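## Task

Scene 1: remove the black key fob from the drawer of the small wooden box and set it down directly on the table surface, touching nothing but the table. Close the drawer. The box must stay roughly in its original place and orientation, and the second item must remain inside the drawer.

## Robot and tools

Robot: two arms, left_arm and right_arm, each ending in a two-finger gripper. Everything is given in one scene frame: origin at table-top height, halfway between the nominal arm bases, +z up, +x reaching out over the table, left_arm on the +y side. Image left/right does not match arm names. Calibrated bases: left_arm at (+0.033, +0.312, +0.044) m, right_arm at (-0.018, -0.308, +0.004) m, both nearly unrotated. A camera stand sits behind the arms. The gripper's fingers extend along its own +z axis and spread along its y axis; end_effector_position is the spot between the finger pads, just under 1 cm behind the tips.

The row format, shared by execute_actions and move: 16 numbers, always both arms, left first. For each arm: x, y, z (metres, absolute gripper position in the scene frame), then qw, qx, qy, qz (absolute gripper orientation, w first, scene frame), then opening. So each row holds two absolute poses plus openings. Opening runs from -1 (closed, 0 mm gap) to +1 (fully open, about 87 mm); +0.5 is about 69 mm, 0 about 43 mm, -0.5 about 18 mm. To keep an arm still, repeat its last reported pose and desired opening exactly; to keep a gripper's attitude, reuse the same target quaternion rather than the drifted reported one.

execute_actions takes "actions": an empty list returns the state (with all camera images by default); one entry {"rows": [...], "steps": n} plays up to 15 rows, one per 1/30 s control step, repeating the final row if steps exceed rows (default 15); {"steps": n} alone (up to 300) just waits. In this tool each arm's target may not lie more than 0.6 m from its last reported position along any gripper axis, or the call is rejected and nothing moves. Results are sampled 5 steps before the action ends; those remaining steps run afterward. Actions need at least 5 steps. "cameras" chooses images: names, ["all"], or [].

move takes "target": one 16-number row or a list of up to 15 rows (no 0.6 m limit), driving each gripper in a straight line to its absolute pose. "speed": m/s, 0.002 to 2.9, default 0.25 (rotation capped at twice that in rad/s), one value or one per target. "blend": metres of corner rounding between listed targets; 0 means stop at each. "blocking": false returns about 0.5 s after starting while motion continues. Total motion is capped at 10 s. Opening changes in later targets apply only after arrival and rest. Paths ignore obstacles and the other arm; faster moves lag, stray and strike harder, and aiming past a contact presses harder. Avoid routing a gripper near its own base; go around. The result adds a "move:" line: done (within 10 mm and 2 degrees), off_target, moving, held or fault, plus limits such as paced (pose clipped) or held (steps withheld). done does not mean no contact.

wait: "seconds" 0 to 10, sends nothing new, returns early if a move ends. stop: brakes a running move (fingers keep moving). zoom_image: "camera" (cam_high, cam_low, cam_left_wrist, cam_right_wrist) and "region" [x0, y0, x1, y1] pixels from top-left, at most 504 by 504, on that camera's newest image. finished_scene: "scene" 1 or 2; ends the scene irreversibly and reveals the next task.

Result lines: end_effector_position and end_effector_quat_wxyz per arm; grip_measured on the opening scale (Joint positions show it as 0 closed to 1 open); Hand target (pose the controller is now chasing); Joint positions, velocities (may read within noise or be omitted), torques (whole drive output, includes gravity; joints 1 to 3 wrap at ±28 N m); motor temperatures; MOTOR HOT at 75 °C. At 90 °C the arm folds and idles for the rest of the scene; at 100 °C it collapses.

Behaviour: reported poses can be off by a few cm, more at long reach. Friction and weight may leave the gripper low, short or tilted; small moves may not happen or go sideways, so check position and orientation after every move and correct tilt. Each step the commanded orientation is clipped to within 40 degrees of the measured one. To grip, command an opening about 0.04 below grip_measured at first contact for full force (about 20 N per pad). Readings can be off by roughly 1 mm.

Cameras: cam_high and cam_low are fixed, cam_left_wrist and cam_right_wrist ride on the wrists; all 672x504, calibration given in OpenCV form.

Avoid: dropping or releasing moving items, knocking things off the table (fails the scene), hard hits on the box, table or fixtures, grippers or wrist cameras touching each other or one gripper closing on the other's fingers, strain on camera cables, unnecessary arm stops, long stretched holds that heat motors. Time spent thinking counts, so work efficiently and move smoothly. The box should not be shifted or turned noticeably.

Each tool is called after ">>>" in YAML: its name, and indented under it one key for each argument.

## Session

>>> execute_actions:
  actions: []

Scene clock: 0.00 s of 6000.00 s.
left_arm: end_effector_position=(+0.4027, +0.3305, +0.0641) grip_measured=+1.000 end_effector_quat_wxyz=(+0.526, -0.046, +0.849, -0.029) | right_arm: end_effector_position=(+0.3591, -0.3331, +0.0571) grip_measured=+1.000 end_effector_quat_wxyz=(+0.574, +0.066, +0.812, -0.078)
Joint positions: left_arm=[0.103 1.588 0.372 0.752 0.089 -0.064 1] | right_arm=[0.07 1.528 0.359 0.825 0.241 0.031 1]
Joint velocities: within noise
Joint torques (N m): no reading
Motor temperatures (°C): left_arm=[26 35 37 31 25 28 24] | right_arm=[25 31 31 31 29 29 29]
Heat: left arm: 37 °C; right arm: 31 °C.
Hand target: left_arm +0.4044, +0.3307, +0.0667; +0.528, -0.045, +0.847, -0.029 | right_arm +0.3635, -0.3329, +0.0650; +0.585, +0.067, +0.805, -0.077

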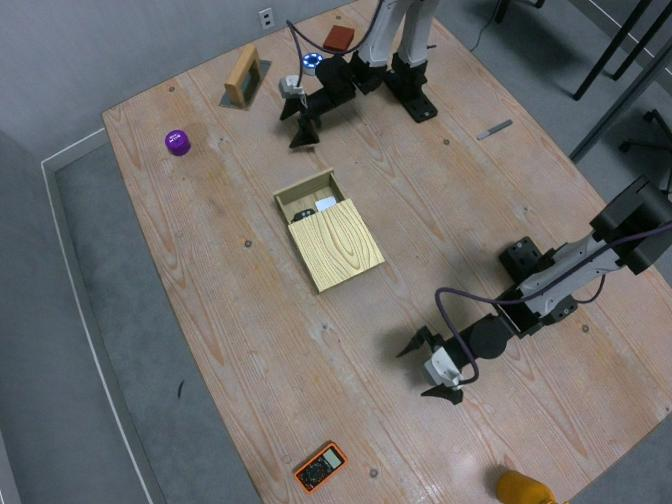

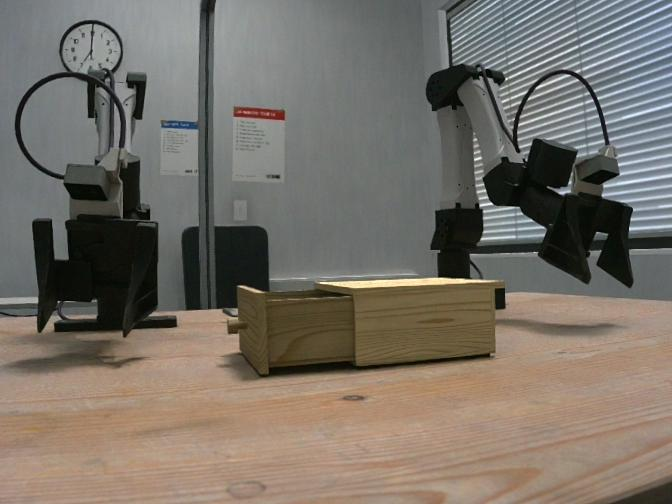

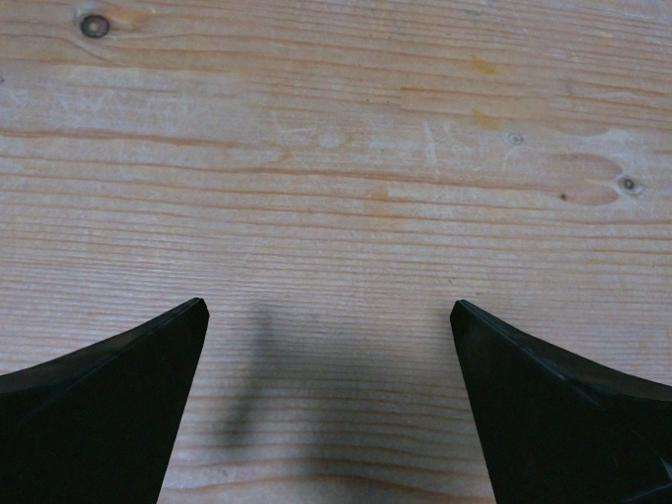

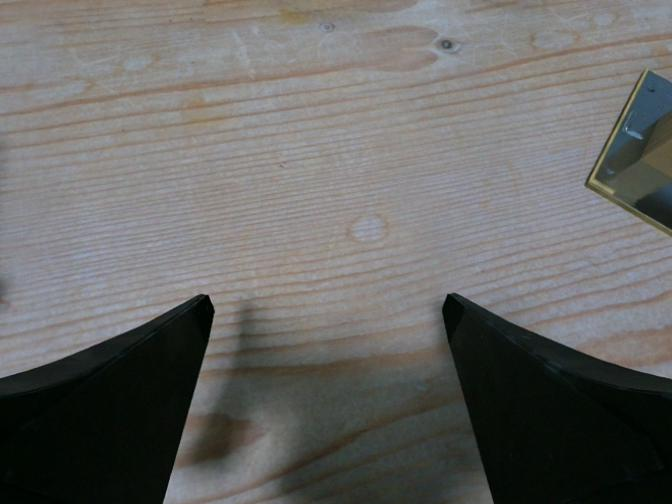

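>>> zoom_image:
  camera: "cam_high"
  region: [250, 150, 400, 300]

Scaled by 3.360 from the camera's 672x504 image, which has a finer 960x720 frame.

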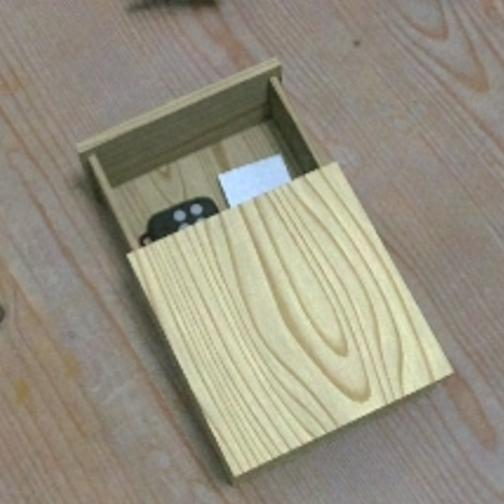

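>>> move:
  target: [0.4027,0.3305,0.0641,0.526,-0.046,0.849,-0.029,1,0.385,-0.21,0.19,0.280,-0.539,0.770,0.196,1]
  speed: 0.4
  cameras: ["cam_right_wrist","cam_high"]

Scene clock: 4.67 s of 6000.00 s.
left_arm: end_effector_position=(+0.4027, +0.3305, +0.0641) grip_measured=+1.000 end_effector_quat_wxyz=(+0.526, -0.046, +0.849, -0.029) | right_arm: end_effector_position=(+0.3809, -0.2151, +0.1874) grip_measured=+1.000 end_effector_quat_wxyz=(+0.276, -0.532, +0.778, +0.191)
Joint positions: left_arm=[0.103 1.588 0.372 0.752 0.089 -0.064 1] | right_arm=[0.081 1.886 1.852 -1.218 -0.616 -1.046 1]
Joint torques (N m): left_arm=[0.03 -5.01 5.44 2.31 0.03 0.14] | right_arm=[0.79 -6.41 10.85 0.59 -0.57 -0.29]
Heat: left arm: 38 °C; right arm: 32 °C.
Hand target: left_arm +0.4026, +0.3305, +0.0641; +0.526, -0.046, +0.849, -0.029 | right_arm +0.3848, -0.2100, +0.1899; +0.280, -0.539, +0.770, +0.196
Off the commanded pose: left_arm 0.000 m, 0 deg | right_arm 0.007 m, 1 deg.
Kept back: nothing.
move: done
camera_calibration:
cam_right_wrist: T_world_to_cam=[[0.938313, -0.345675, 0.00883041, -0.435263], [-0.340774, -0.920073, 0.193233, -0.0846324], [-0.0586711, -0.184322, -0.981113, 0.306767], [0, 0, 0, 1]] pos_world=[0.39757, -0.171784, 0.32117]
Images, in order (width x height): cam_high 672x504, cam_right_wrist 672x504.

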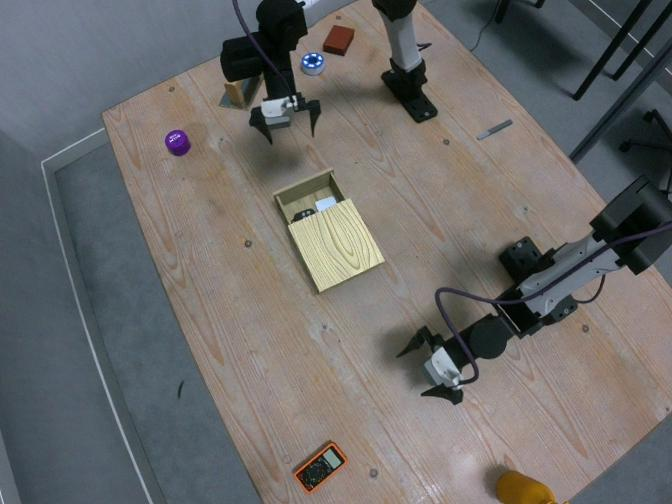

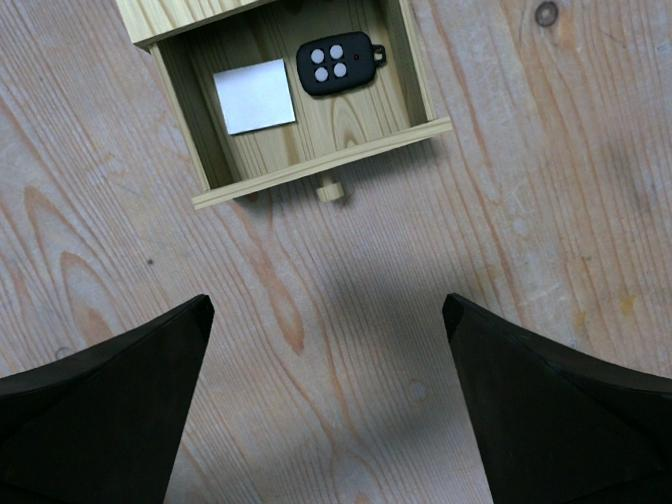

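>>> move:
  target:
    - [0.4027,0.3305,0.0641,0.526,-0.046,0.849,-0.029,1,0.385,-0.14,0.13,0.044,0.026,0.998,-0.001,-1]
  speed: 0.5
  cameras: ["cam_right_wrist","cam_high","cam_low"]

Scene clock: 8.47 s of 6000.00 s.
left_arm: end_effector_position=(+0.4027, +0.3305, +0.0641) grip_measured=+1.000 end_effector_quat_wxyz=(+0.526, -0.046, +0.849, -0.029) | right_arm: end_effector_position=(+0.3821, -0.1415, +0.1323) grip_measured=-0.973 end_effector_quat_wxyz=(+0.050, +0.023, +0.998, +0.008)
Joint positions: left_arm=[0.103 1.588 0.372 0.752 0.089 -0.064 1] | right_arm=[0.394 2.368 2.462 -1.568 0.023 0.409 0.013]
Joint torques (N m): left_arm=[0.02 -5 5.45 2.31 0.01 0.14] | right_arm=[0.66 -8.94 10.09 0.32 0.15 -0.01]
Heat: left arm: 38 °C; right arm: 33 °C.
Hand target: left_arm +0.4026, +0.3305, +0.0641; +0.526, -0.046, +0.849, -0.029 | right_arm +0.3847, -0.1401, +0.1298; +0.051, +0.026, +0.998, +0.002
Off the commanded pose: left_arm 0.000 m, 0 deg | right_arm 0.004 m, 1 deg.
joint sent to its limit (right arm) — joint 4 (wrist pitch), lower limit.
Kept back: nothing.
move: done
camera_calibration:
cam_right_wrist: T_world_to_cam=[[-0.0247756, -0.999544, -0.0172718, -0.131432], [-0.711731, 0.00550385, 0.702431, 0.199549], [-0.702015, 0.029696, -0.711542, 0.506729], [0, 0, 0, 1]] pos_world=[0.4945, -0.147518, 0.21812]
Images, in order (width x height): cam_high 672x504, cam_low 672x504, cam_right_wrist 672x504.

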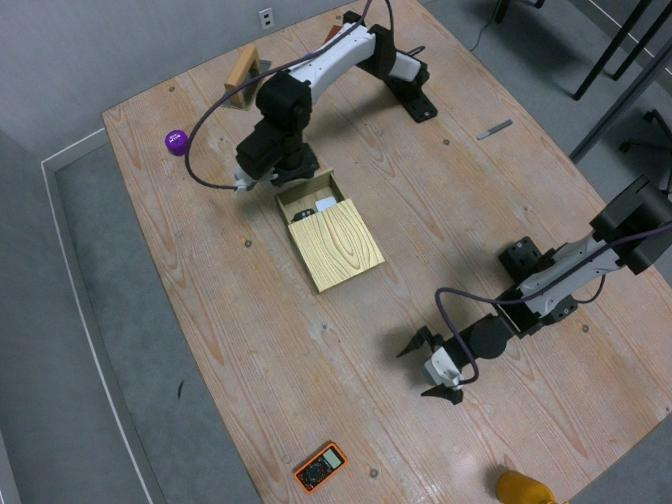

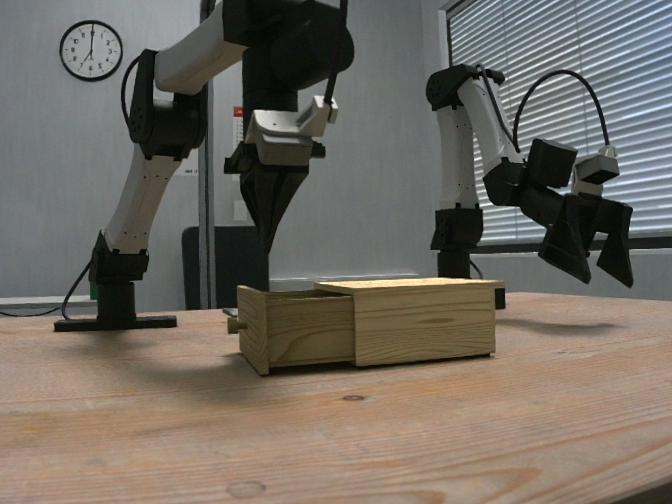

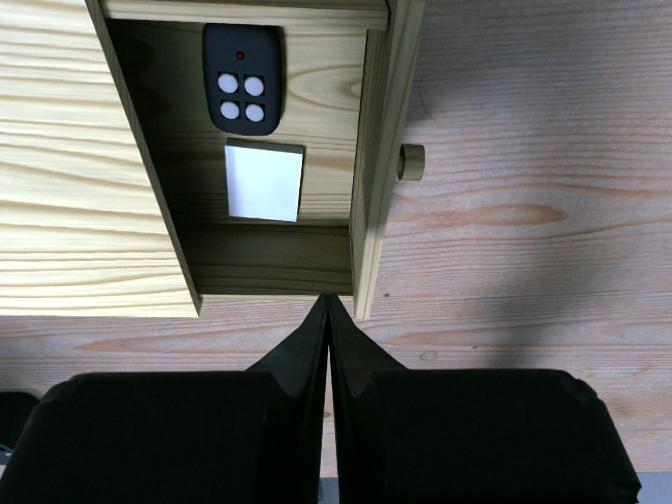

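>>> move:
  target:
    - [0.4027,0.3305,0.0641,0.526,-0.046,0.849,-0.029,1,0.388,-0.132,0.045,0.044,0.026,0.998,-0.001,-1]
    - [0.4027,0.3305,0.0641,0.526,-0.046,0.849,-0.029,1,0.387,-0.175,0.045,0.044,0.026,0.998,-0.001,-1]
  speed: [0.25,0.08]
  cameras: ["cam_right_wrist","cam_high","cam_low"]

Scene clock: 10.90 s of 6000.00 s.
left_arm: end_effector_position=(+0.4027, +0.3305, +0.0641) grip_measured=+1.000 end_effector_quat_wxyz=(+0.526, -0.046, +0.849, -0.029) | right_arm: end_effector_position=(+0.3804, -0.1606, +0.0302) grip_measured=-0.973 end_effector_quat_wxyz=(+0.020, +0.026, +0.999, +0.007)
Joint positions: left_arm=[0.103 1.588 0.372 0.752 0.089 -0.064 1] | right_arm=[0.348 2.334 1.987 -1.183 0.001 0.37 0.013]
Joint torques (N m): left_arm=[0.03 -5 5.42 2.3 0.03 0.13] | right_arm=[-1.98 -14.15 5.85 0.31 0.32 -0.4]
Heat: left arm: 38 °C; right arm: 33 °C.
Hand target: left_arm +0.4026, +0.3305, +0.0641; +0.526, -0.046, +0.849, -0.029 | right_arm +0.3866, -0.1749, +0.0447; +0.043, +0.026, +0.999, -0.002
Off the commanded pose: left_arm 0.000 m, 0 deg | right_arm 0.022 m, 3 deg.
Kept back: nothing.
move: off_target (right_arm)
camera_calibration:
cam_right_wrist: T_world_to_cam=[[-0.0311242, -0.999402, -0.0150423, -0.149966], [-0.667859, 0.00959741, 0.744226, 0.252831], [-0.743636, 0.0332095, -0.667759, 0.448491], [0, 0, 0, 1]] pos_world=[0.497702, -0.167197, 0.109065]
Images, in order (width x height): cam_high 672x504, cam_low 672x504, cam_right_wrist 672x504.

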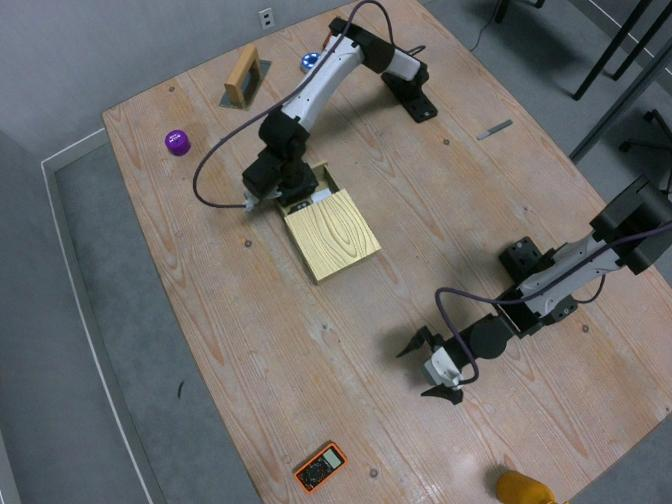

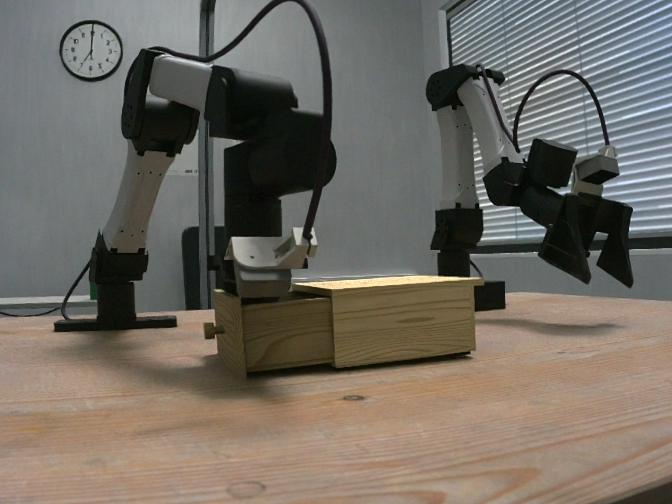

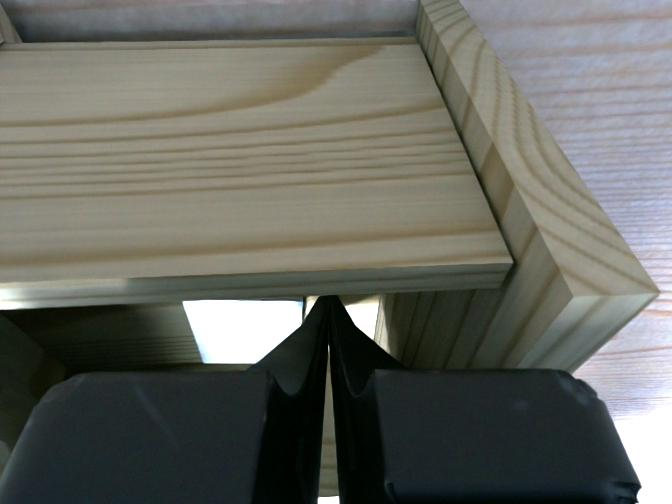

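>>> move:
  target:
    - [0.4027,0.3305,0.0641,0.526,-0.046,0.849,-0.029,1,0.387,-0.145,0.05,0.044,0.026,0.998,-0.001,-1]
    - [0.4027,0.3305,0.0641,0.526,-0.046,0.849,-0.029,1,0.387,-0.145,0.12,0.044,0.026,0.998,-0.001,-1]
  speed: [0.2,0.3]
  cameras: ["cam_right_wrist","cam_high","cam_low"]

Scene clock: 13.70 s of 6000.00 s.
left_arm: end_effector_position=(+0.4027, +0.3305, +0.0641) grip_measured=+1.000 end_effector_quat_wxyz=(+0.526, -0.046, +0.849, -0.029) | right_arm: end_effector_position=(+0.3845, -0.1456, +0.1214) grip_measured=-0.973 end_effector_quat_wxyz=(+0.043, +0.023, +0.999, +0.004)
Joint positions: left_arm=[0.103 1.588 0.372 0.752 0.089 -0.064 1] | right_arm=[0.385 2.376 2.431 -1.543 0.024 0.399 0.013]
Joint torques (N m): left_arm=[0.06 -4.98 5.41 2.3 0.03 0.15] | right_arm=[0.39 -9.28 9.87 0.25 0.18 -0.01]
Heat: left arm: 38 °C; right arm: 35 °C.
Hand target: left_arm +0.4026, +0.3305, +0.0641; +0.526, -0.046, +0.849, -0.029 | right_arm +0.3869, -0.1449, +0.1200; +0.045, +0.026, +0.999, -0.001
Off the commanded pose: left_arm 0.000 m, 0 deg | right_arm 0.003 m, 1 deg.
Kept back: nothing.
move: done
camera_calibration:
cam_right_wrist: T_world_to_cam=[[-0.0239929, -0.999662, -0.0100074, -0.136874], [-0.702149, 0.00972492, 0.711964, 0.204693], [-0.711626, 0.0241087, -0.702145, 0.502557], [0, 0, 0, 1]] pos_world=[0.498074, -0.150934, 0.205764]
Images, in order (width x height): cam_high 672x504, cam_low 672x504, cam_right_wrist 672x504.

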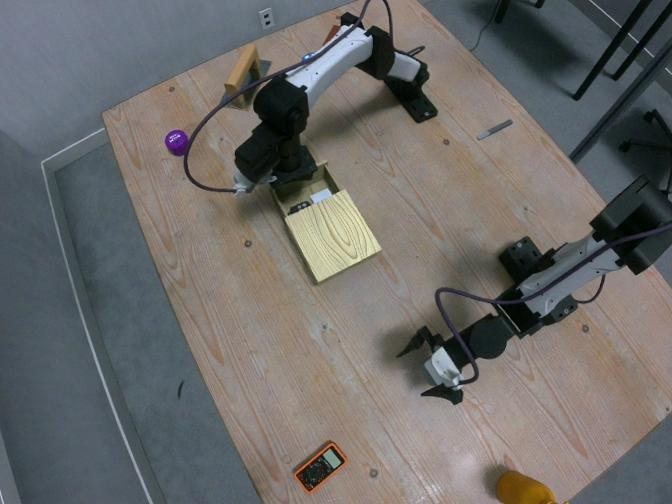

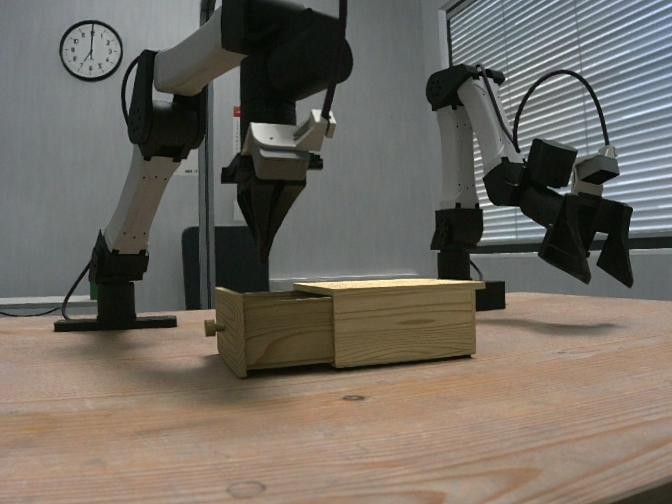

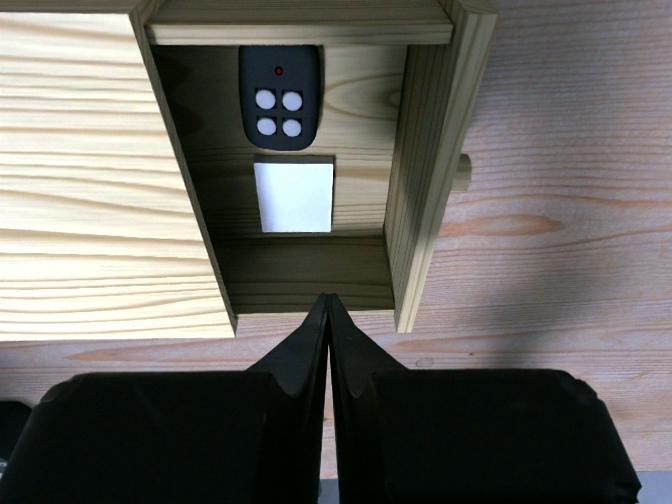

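>>> move:
  target:
    - [0.4027,0.3305,0.0641,0.526,-0.046,0.849,-0.029,1,0.415,-0.114,0.07,0.044,0.026,0.998,-0.001,-1]
    - [0.4027,0.3305,0.0641,0.526,-0.046,0.849,-0.029,1,0.415,-0.114,0.035,0.044,0.026,0.998,-0.001,-1]
  speed: [0.25,0.06]
  cameras: ["cam_right_wrist","cam_low"]

Scene clock: 16.23 s of 6000.00 s.
left_arm: end_effector_position=(+0.4027, +0.3305, +0.0641) grip_measured=+1.000 end_effector_quat_wxyz=(+0.526, -0.046, +0.849, -0.029) | right_arm: end_effector_position=(+0.3988, -0.1187, +0.0426) grip_measured=-0.974 end_effector_quat_wxyz=(+0.009, +0.023, +1.000, -0.007)
Joint positions: left_arm=[0.103 1.588 0.372 0.752 0.089 -0.064 1] | right_arm=[0.424 2.574 2.467 -1.453 0.02 0.439 0.013]
Joint torques (N m): left_arm=[-0.01 -5.03 5.44 2.31 0.01 0.14] | right_arm=[0.28 -11.88 4.55 1.08 0.27 -0.07]
Motor temperatures (°C): left_arm=[26 37 38 36 25 28 24] | right_arm=[25 35 33 31 29 29 29]
Heat: left arm: 38 °C; right arm: 35 °C.
Hand target: left_arm +0.4026, +0.3305, +0.0641; +0.526, -0.046, +0.849, -0.029 | right_arm +0.4144, -0.1141, +0.0359; +0.042, +0.026, +0.999, -0.002
Off the commanded pose: left_arm 0.000 m, 0 deg | right_arm 0.019 m, 4 deg.
Kept back: nothing.
move: off_target (right_arm)
camera_calibration:
cam_right_wrist: T_world_to_cam=[[-0.0247753, -0.999629, 0.0113586, -0.111046], [-0.652189, 0.0247732, 0.757652, 0.250392], [-0.757652, 0.0113631, -0.65256, 0.471465], [0, 0, 0, 1]] pos_world=[0.517758, -0.122565, 0.119211]
Images, in order (width x height): cam_low 672x504, cam_right_wrist 672x504.

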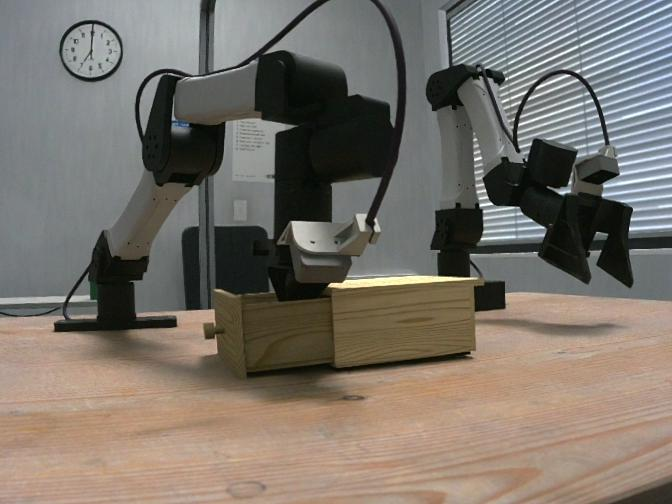

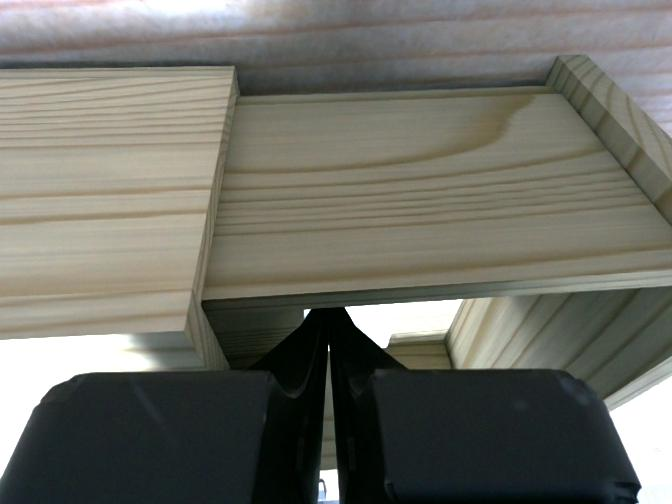

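>>> move:
  target:
    - [0.4027,0.3305,0.0641,0.526,-0.046,0.849,-0.029,1,0.414,-0.135,0.035,0.044,0.026,0.998,-0.001,-1]
    - [0.4027,0.3305,0.0641,0.526,-0.046,0.849,-0.029,1,0.40,-0.135,0.12,0.044,0.026,0.998,-0.001,-1]
  speed: [0.06,0.3]
  cameras: ["cam_right_wrist","cam_high"]

Scene clock: 18.17 s of 6000.00 s.
left_arm: end_effector_position=(+0.4027, +0.3305, +0.0641) grip_measured=+1.000 end_effector_quat_wxyz=(+0.526, -0.046, +0.849, -0.029) | right_arm: end_effector_position=(+0.3969, -0.1315, +0.0977) grip_measured=-0.974 end_effector_quat_wxyz=(+0.034, +0.025, +0.999, +0.002)
Joint positions: left_arm=[0.103 1.588 0.372 0.752 0.089 -0.064 1] | right_arm=[0.402 2.502 2.563 -1.567 0.023 0.421 0.013]
Joint torques (N m): left_arm=[0.01 -5.01 5.44 2.31 0.02 0.14] | right_arm=[-0.46 -14.52 8.76 0.22 0.13 -0.15]
Heat: left arm: 38 °C; right arm: 36 °C.
Hand target: left_arm +0.4026, +0.3305, +0.0641; +0.526, -0.046, +0.849, -0.029 | right_arm +0.3992, -0.1353, +0.1193; +0.059, +0.027, +0.998, +0.006
Off the commanded pose: left_arm 0.000 m, 0 deg | right_arm 0.023 m, 1 deg.
joint sent to its limit (right arm) — joint 4 (wrist pitch), lower limit.
Kept back: nothing.
move: off_target (right_arm)
camera_calibration:
cam_right_wrist: T_world_to_cam=[[-0.0288907, -0.999568, -0.00537755, -0.121307], [-0.68927, 0.0160253, 0.724327, 0.224527], [-0.723928, 0.0246329, -0.689436, 0.498107], [0, 0, 0, 1]] pos_world=[0.511849, -0.137123, 0.180129]
Images, in order (width x height): cam_high 672x504, cam_right_wrist 672x504.

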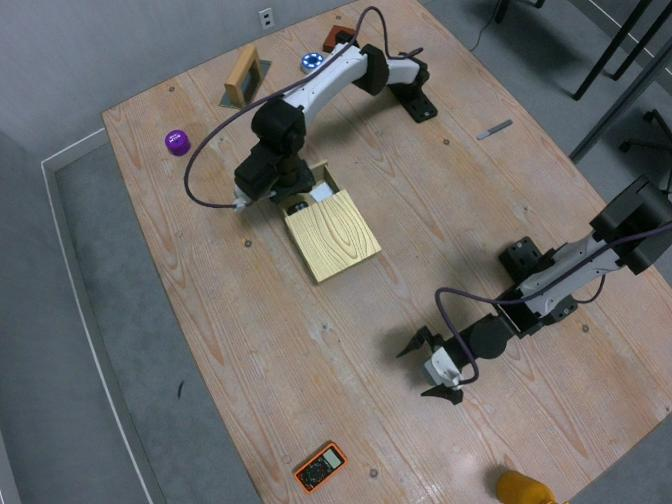

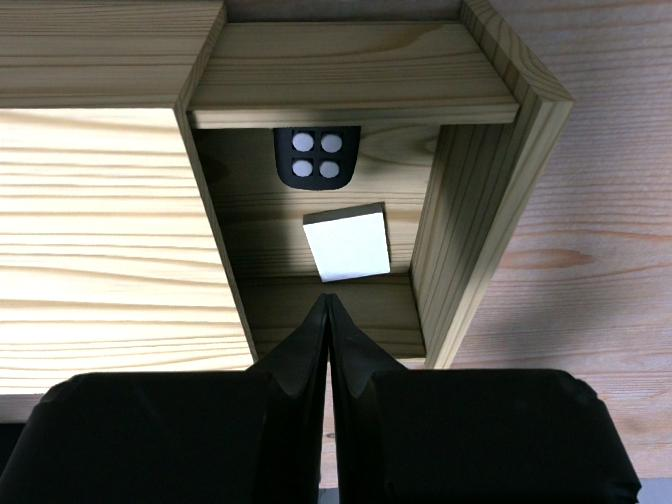

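>>> move:
  target:
    - [0.4027,0.3305,0.0641,0.526,-0.046,0.849,-0.029,1,0.432,-0.112,0.09,0.044,0.026,0.998,-0.001,-1]
    - [0.4027,0.3305,0.0641,0.526,-0.046,0.849,-0.029,1,0.432,-0.112,0.036,0.044,0.026,0.998,-0.001,-1]
  speed: [0.25,0.06]
  cameras: ["cam_right_wrist","cam_low"]

>>> zoom_image:
  camera: "cam_low"
  region: [200, 190, 400, 390]

Scene clock: 20.93 s of 6000.00 s.
left_arm: end_effector_position=(+0.4027, +0.3305, +0.0641) grip_measured=+1.000 end_effector_quat_wxyz=(+0.526, -0.046, +0.849, -0.029) | right_arm: end_effector_position=(+0.4275, -0.1166, +0.0490) grip_measured=-0.974 end_effector_quat_wxyz=(+0.044, +0.026, +0.999, +0.004)
Joint positions: left_arm=[0.103 1.588 0.372 0.752 0.089 -0.064 1] | right_arm=[0.409 2.734 2.813 -1.567 0.028 0.43 0.013]
Joint torques (N m): left_arm=[0.01 -5.01 5.39 2.3 0.03 0.15] | right_arm=[0.91 -9.2 9.26 0.48 0.1 -0.08]
Heat: left arm: 39 °C; right arm: 37 °C.
Hand target: left_arm +0.4026, +0.3305, +0.0641; +0.526, -0.046, +0.849, -0.029 | right_arm +0.4314, -0.1122, +0.0362; +0.046, +0.026, +0.999, +0.000
Off the commanded pose: left_arm 0.000 m, 0 deg | right_arm 0.014 m, 1 deg.
Kept back: nothing.
move: off_target (right_arm)
camera_calibration:
cam_right_wrist: T_world_to_cam=[[-0.0317581, -0.999448, -0.00974299, -0.104257], [-0.703044, 0.0154088, 0.710979, 0.287204], [-0.710437, 0.0294291, -0.703146, 0.481791], [0, 0, 0, 1]] pos_world=[0.540888, -0.122804, 0.133557]
Images, in order (width x height): cam_low 672x504, cam_right_wrist 672x504.

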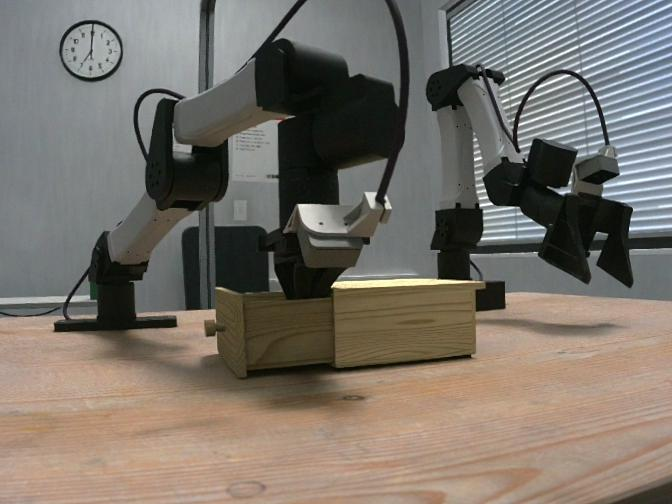

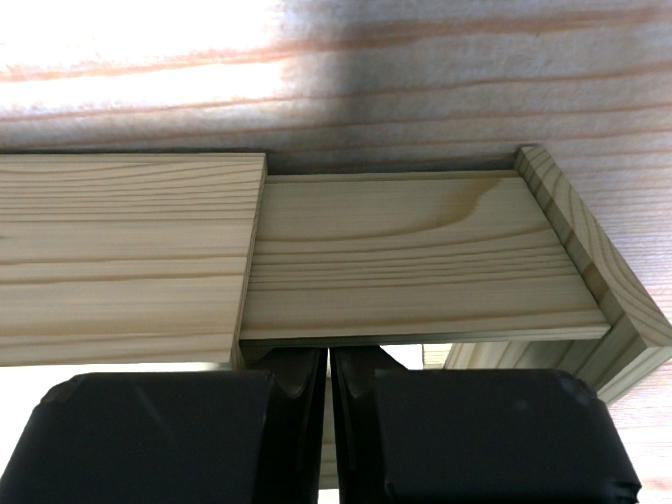

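Scaled by 2.520 from the camera's 672x504 image, which has a finer 960x720 frame.

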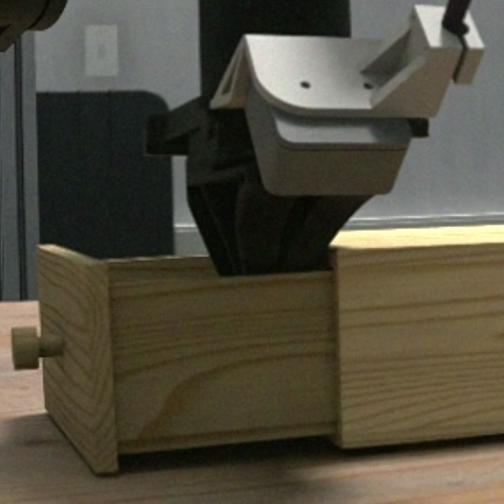

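>>> move:
  target:
    - [0.36,0.20,0.16,0.042,0.300,0.953,-0.013,-1,0.425,-0.125,0.12,0.044,0.026,0.998,-0.001,-1]
    - [0.39,0.04,0.14,0.042,0.300,0.953,-0.013,-1,0.375,-0.149,0.10,0.044,0.026,0.998,-0.001,-1]
    - [0.39,0.04,0.095,0.042,0.300,0.953,-0.013,-1,0.37,-0.150,0.05,0.044,0.026,0.998,-0.001,-1]
  speed: [0.4,0.3,0.2]
  blend: [0.03,0,0]
  cameras: ["all"]

Scene clock: 24.57 s of 6000.00 s.
left_arm: end_effector_position=(+0.3906, +0.0609, +0.1404) grip_measured=-0.993 end_effector_quat_wxyz=(+0.071, +0.323, +0.943, -0.031) | right_arm: end_effector_position=(+0.3685, -0.1462, +0.0813) grip_measured=-0.974 end_effector_quat_wxyz=(+0.012, +0.026, +1.000, -0.010)
Joint positions: left_arm=[-0.605 2.269 2.163 -1.311 0.021 0.048 0.004] | right_arm=[0.397 2.332 2.186 -1.409 0.028 0.418 0.013]
Joint torques (N m): left_arm=[0.18 -12.81 5.82 0.83 0.01 0.18] | right_arm=[-0.68 -14.69 6.61 0.42 0.13 -0.23]
Heat: left arm: 39 °C; right arm: 39 °C.
Hand target: left_arm +0.3880, +0.0640, +0.1440; +0.070, +0.324, +0.943, -0.030 | right_arm +0.3745, -0.1490, +0.0998; +0.043, +0.026, +0.999, -0.002
Off the commanded pose: left_arm 0.050 m, 5 deg | right_arm 0.032 m, 4 deg.
Kept back: nothing.
move: held (left_arm; a check stopped the path), off_target (right_arm); path passed 2 of 3 targets; limits=held
pose unreachable (left arm): on one or more control steps of this call this arm could not follow its commanded pose, so it was not sent that pose on those steps. It may still have moved: this result reports where it is.
cause: moving toward the commanded pose would bring a part of the arm too close to another arm (this arm's wrist camera and the right arm's wrist (the part past joint 4), along the way the arms are being sent, or toward where that arm still pushes).
camera_calibration:
cam_left_wrist: T_world_to_cam=[[-0.613931, -0.78936, 0.000233359, 0.285951], [-0.606445, 0.471857, 0.639981, 0.142929], [-0.505285, 0.392763, -0.768391, 0.425897], [0, 0, 0, 1]] pos_world=[0.477433, -0.00899992, 0.235717]
cam_right_wrist: T_world_to_cam=[[-0.0314825, -0.999339, 0.0181652, -0.137701], [-0.656507, 0.0343793, 0.753536, 0.205303], [-0.753663, 0.0117976, -0.657155, 0.473064], [0, 0, 0, 1]] pos_world=[0.486978, -0.150249, 0.158675]

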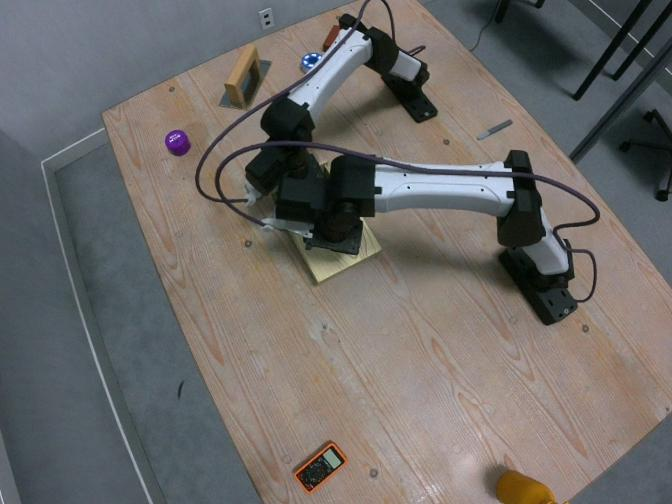

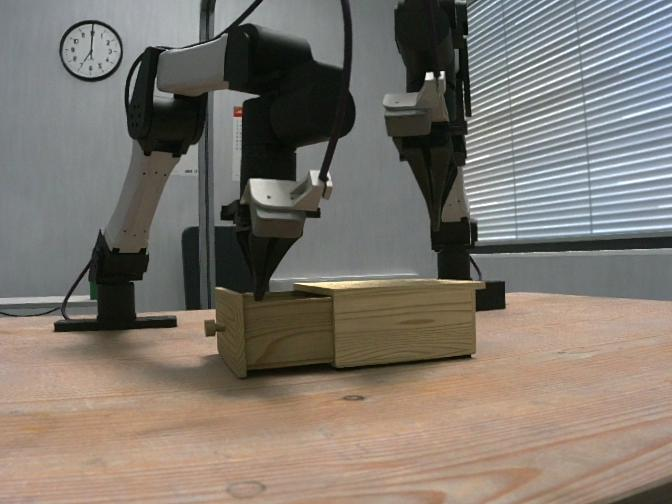

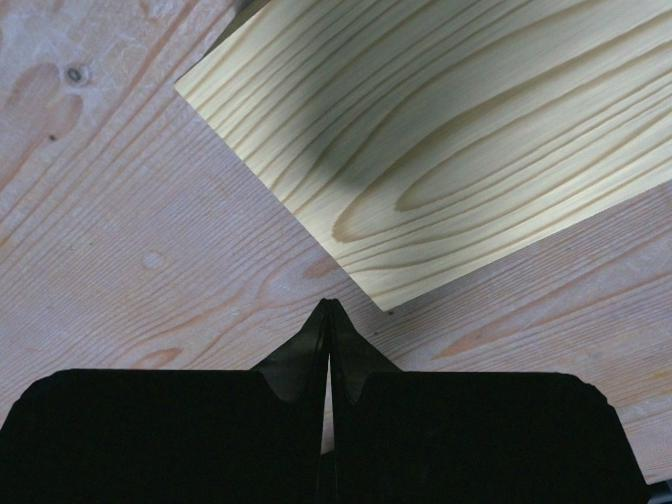

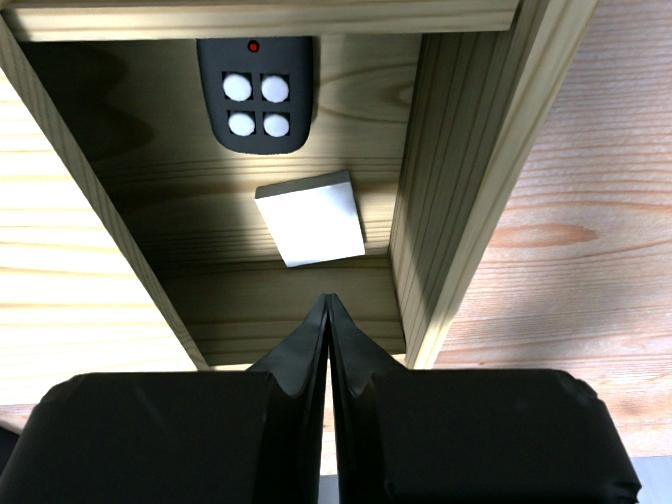

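>>> move:
  target:
    - [0.37,0.10,0.15,0.044,0.0,0.999,0,-1,0.37,-0.149,0.10,0.044,0.026,0.998,-0.001,-1]
    - [0.37,0.055,0.11,0.044,0.0,0.999,0,-1,0.37,-0.150,0.06,0.044,0.026,0.998,-0.001,-1]
  speed: [0.3,0.2]
  cameras: ["cam_low","cam_left_wrist"]

Scene clock: 27.53 s of 6000.00 s.
left_arm: end_effector_position=(+0.3623, +0.0543, +0.1124) grip_measured=-0.993 end_effector_quat_wxyz=(+0.033, +0.007, +0.999, -0.004) | right_arm: end_effector_position=(+0.3627, -0.1484, +0.0410) grip_measured=-0.974 end_effector_quat_wxyz=(+0.013, +0.026, +1.000, -0.010)
Joint positions: left_arm=[-0.617 2.245 2.007 -1.273 -0.032 -0.607 0.004] | right_arm=[0.397 2.299 1.969 -1.225 0.028 0.418 0.013]
Joint torques (N m): left_arm=[0.44 -10.62 7.51 0.84 -0.23 0.08] | right_arm=[-0.46 -14.64 6.41 0.41 0.13 -0.23]
Motor temperatures (°C): left_arm=[26 41 40 35 25 28 24] | right_arm=[25 40 34 31 28 29 29]
Heat: left arm: 41 °C; right arm: 40 °C.
Hand target: left_arm +0.3699, +0.0550, +0.1102; +0.044, +0.000, +0.999, +0.000 | right_arm +0.3696, -0.1500, +0.0599; +0.044, +0.026, +0.999, -0.001
Off the commanded pose: left_arm 0.008 m, 2 deg | right_arm 0.020 m, 4 deg.
Kept back: nothing.
move: off_target (right_arm)
camera_calibration:
cam_left_wrist: T_world_to_cam=[[-0.0156891, -0.999864, -0.00512037, 0.0585789], [-0.709303, 0.00752017, 0.704863, 0.202061], [-0.704729, 0.0146905, -0.709325, 0.478832], [0, 0, 0, 1]] pos_world=[0.481688, 0.0500171, 0.197521]
Images, in order (width x height): cam_low 672x504, cam_left_wrist 672x504.

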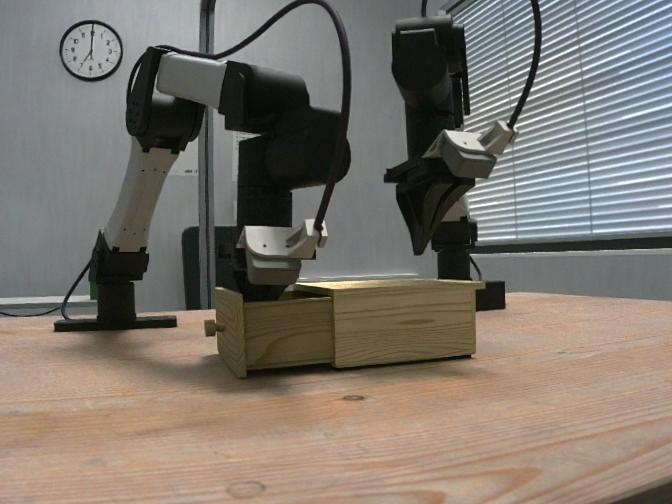

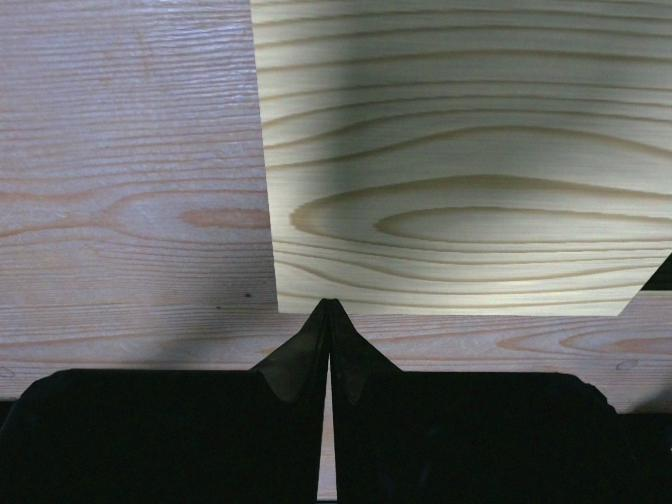

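>>> move:
  target:
    - [0.40,0.052,0.055,0.044,0.0,0.999,0,-1,0.37,-0.150,0.06,0.044,0.026,0.998,-0.001,-1]
    - [0.40,0.052,0.05,0.044,0.0,0.999,0,-1,0.369,-0.195,0.06,0.044,0.026,0.998,-0.001,-1]
  speed: [0.1,0.06]
  cameras: ["cam_low","cam_right_wrist"]

Scene clock: 29.80 s of 6000.00 s.
left_arm: end_effector_position=(+0.3858, +0.0528, +0.0816) grip_measured=-0.993 end_effector_quat_wxyz=(+0.038, +0.002, +0.999, -0.007) | right_arm: end_effector_position=(+0.3632, -0.1633, +0.0474) grip_measured=-0.974 end_effector_quat_wxyz=(+0.021, +0.027, +0.999, +0.032)
Joint positions: left_arm=[-0.59 2.334 2.036 -1.202 -0.031 -0.588 0.003] | right_arm=[0.335 2.226 1.872 -1.157 -0.048 0.36 0.013]
Joint torques (N m): left_arm=[0.83 -7.27 5.26 1.63 -0.23 0.2] | right_arm=[-3.82 -13.48 5.61 0.25 0.74 -0.6]
Heat: left arm: 42 °C; right arm: 41 °C.
Hand target: left_arm +0.3978, +0.0533, +0.0513; +0.043, +0.000, +0.999, +0.000 | right_arm +0.3682, -0.1939, +0.0598; +0.041, +0.027, +0.999, -0.001
Off the commanded pose: left_arm 0.035 m, 1 deg | right_arm 0.035 m, 5 deg.
Kept back: nothing.
move: off_target (left_arm, right_arm)
camera_calibration:
cam_right_wrist: T_world_to_cam=[[-0.0312265, -0.997303, -0.0664203, -0.150062], [-0.670358, -0.0283939, 0.741494, 0.223438], [-0.74138, 0.0676796, -0.667663, 0.452144], [0, 0, 0, 1]] pos_world=[0.480308, -0.173914, 0.126235]
Images, in order (width x height): cam_low 672x504, cam_right_wrist 672x504.

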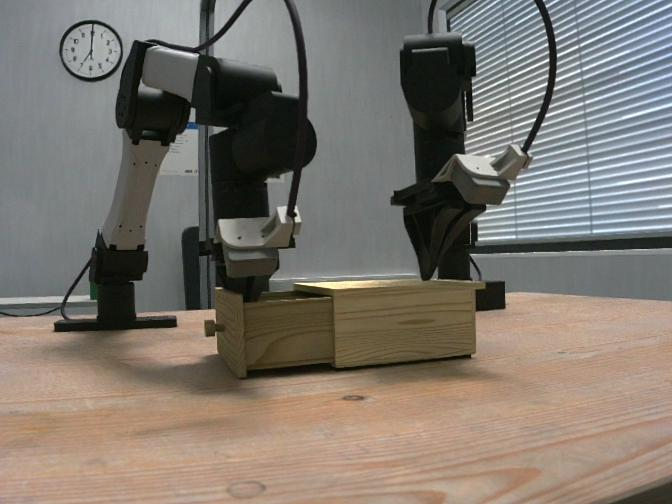

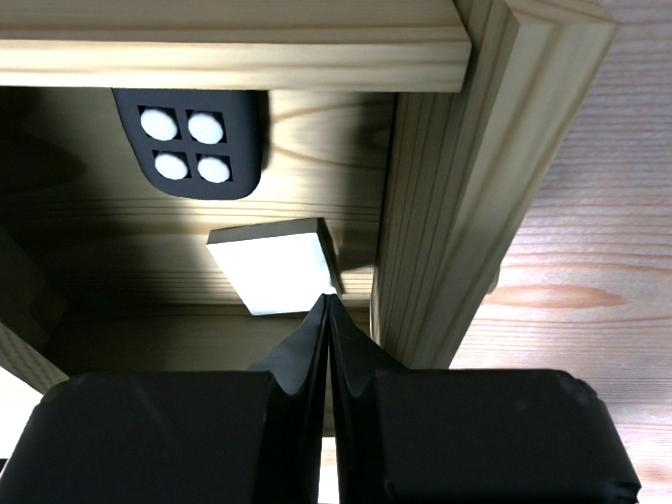

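>>> move:
  target:
    - [0.39,0.07,0.14,0.044,0.0,0.999,0,-1,0.365,-0.150,0.10,0.044,0.026,0.998,-0.001,-1]
    - [0.33,0.30,0.14,0.044,0.0,0.999,0,-1,0.362,-0.122,0.10,0.044,0.026,0.998,-0.001,-1]
    - [0.33,0.30,0.14,0.044,0.0,0.999,0,-1,0.362,-0.122,0.03,0.044,0.026,0.998,-0.001,-1]
    - [0.33,0.30,0.14,0.044,0.0,0.999,0,-1,0.362,-0.155,0.03,0.044,0.026,0.998,-0.001,-1]
    - [0.33,0.30,0.14,0.044,0.0,0.999,0,-1,0.39,-0.135,0.12,0.044,0.026,0.998,-0.001,-1]
  speed: [0.3,0.4,0.12,0.08,0.3]
  blend: [0.01,0,0,0,0]
  cameras: ["all"]

Scene clock: 35.87 s of 6000.00 s.
left_arm: end_effector_position=(+0.3291, +0.3030, +0.1362) grip_measured=-0.993 end_effector_quat_wxyz=(+0.031, -0.004, +0.999, +0.009) | right_arm: end_effector_position=(+0.3884, -0.1380, +0.1200) grip_measured=-0.974 end_effector_quat_wxyz=(+0.045, +0.030, +0.999, +0.005)
Joint positions: left_arm=[-0.032 1.768 1.414 -1.156 -0.02 -0.045 0.004] | right_arm=[0.396 2.417 2.5 -1.568 0.025 0.424 0.013]
Joint torques (N m): left_arm=[-0.06 -9.42 5.67 0.91 0.15 0.24] | right_arm=[1.06 -9.61 9.89 0.25 0.16 -0.12]
Heat: left arm: 43 °C; right arm: 41 °C.
Hand target: left_arm +0.3300, +0.3001, +0.1399; +0.044, +0.000, +0.999, +0.000 | right_arm +0.3898, -0.1351, +0.1199; +0.048, +0.026, +0.998, +0.001
Off the commanded pose: left_arm 0.005 m, 2 deg | right_arm 0.003 m, 1 deg.
joint sent to its limit (right arm) — joint 4 (wrist pitch), lower limit.
Kept back: nothing.
move: done
camera_calibration:
cam_left_wrist: T_world_to_cam=[[0.00715033, -0.999534, -0.029673, 0.302623], [-0.705689, -0.0260678, 0.708042, 0.168433], [-0.708486, 0.0158772, -0.705546, 0.469074], [0, 0, 0, 1]] pos_world=[0.44903, 0.299425, 0.220675]
cam_right_wrist: T_world_to_cam=[[-0.0383267, -0.999179, -0.0131073, -0.123243], [-0.703985, 0.0176898, 0.709995, 0.210314], [-0.70918, 0.0364391, -0.704085, 0.505186], [0, 0, 0, 1]] pos_world=[0.501602, -0.145271, 0.204757]

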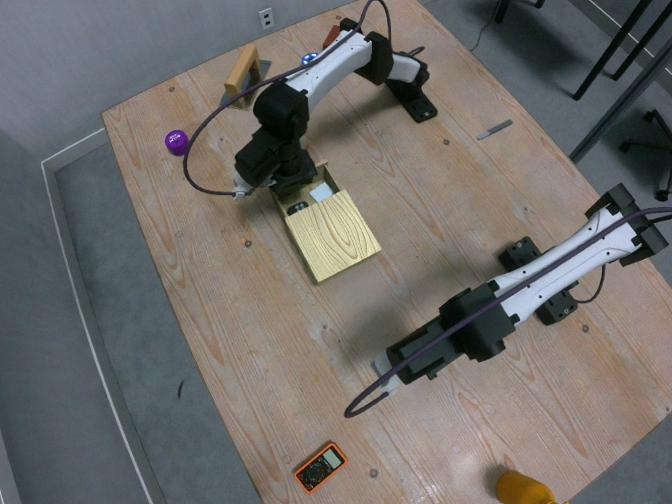

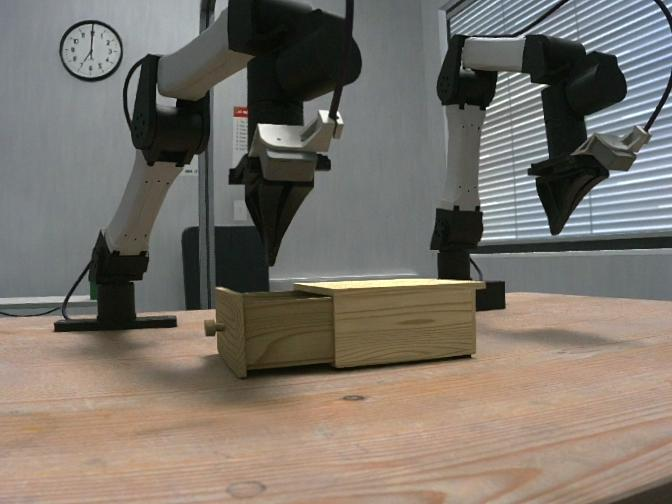

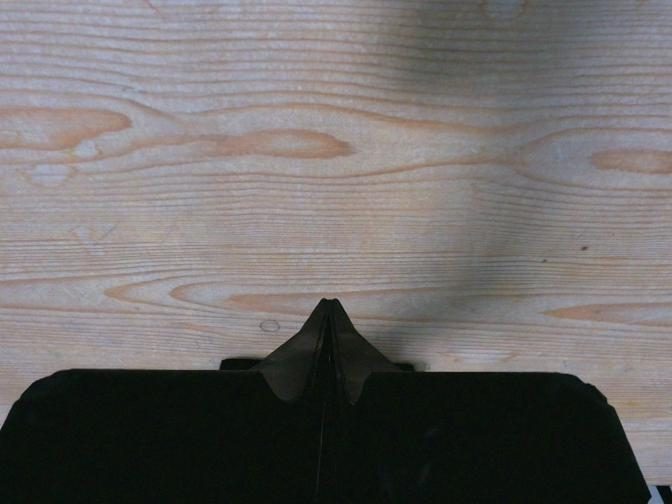

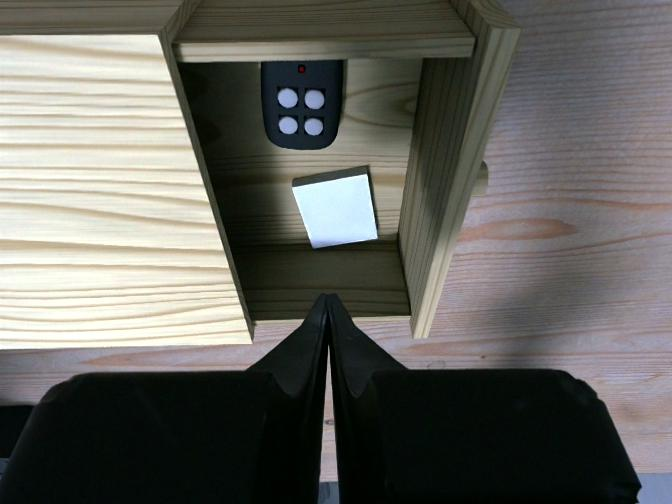

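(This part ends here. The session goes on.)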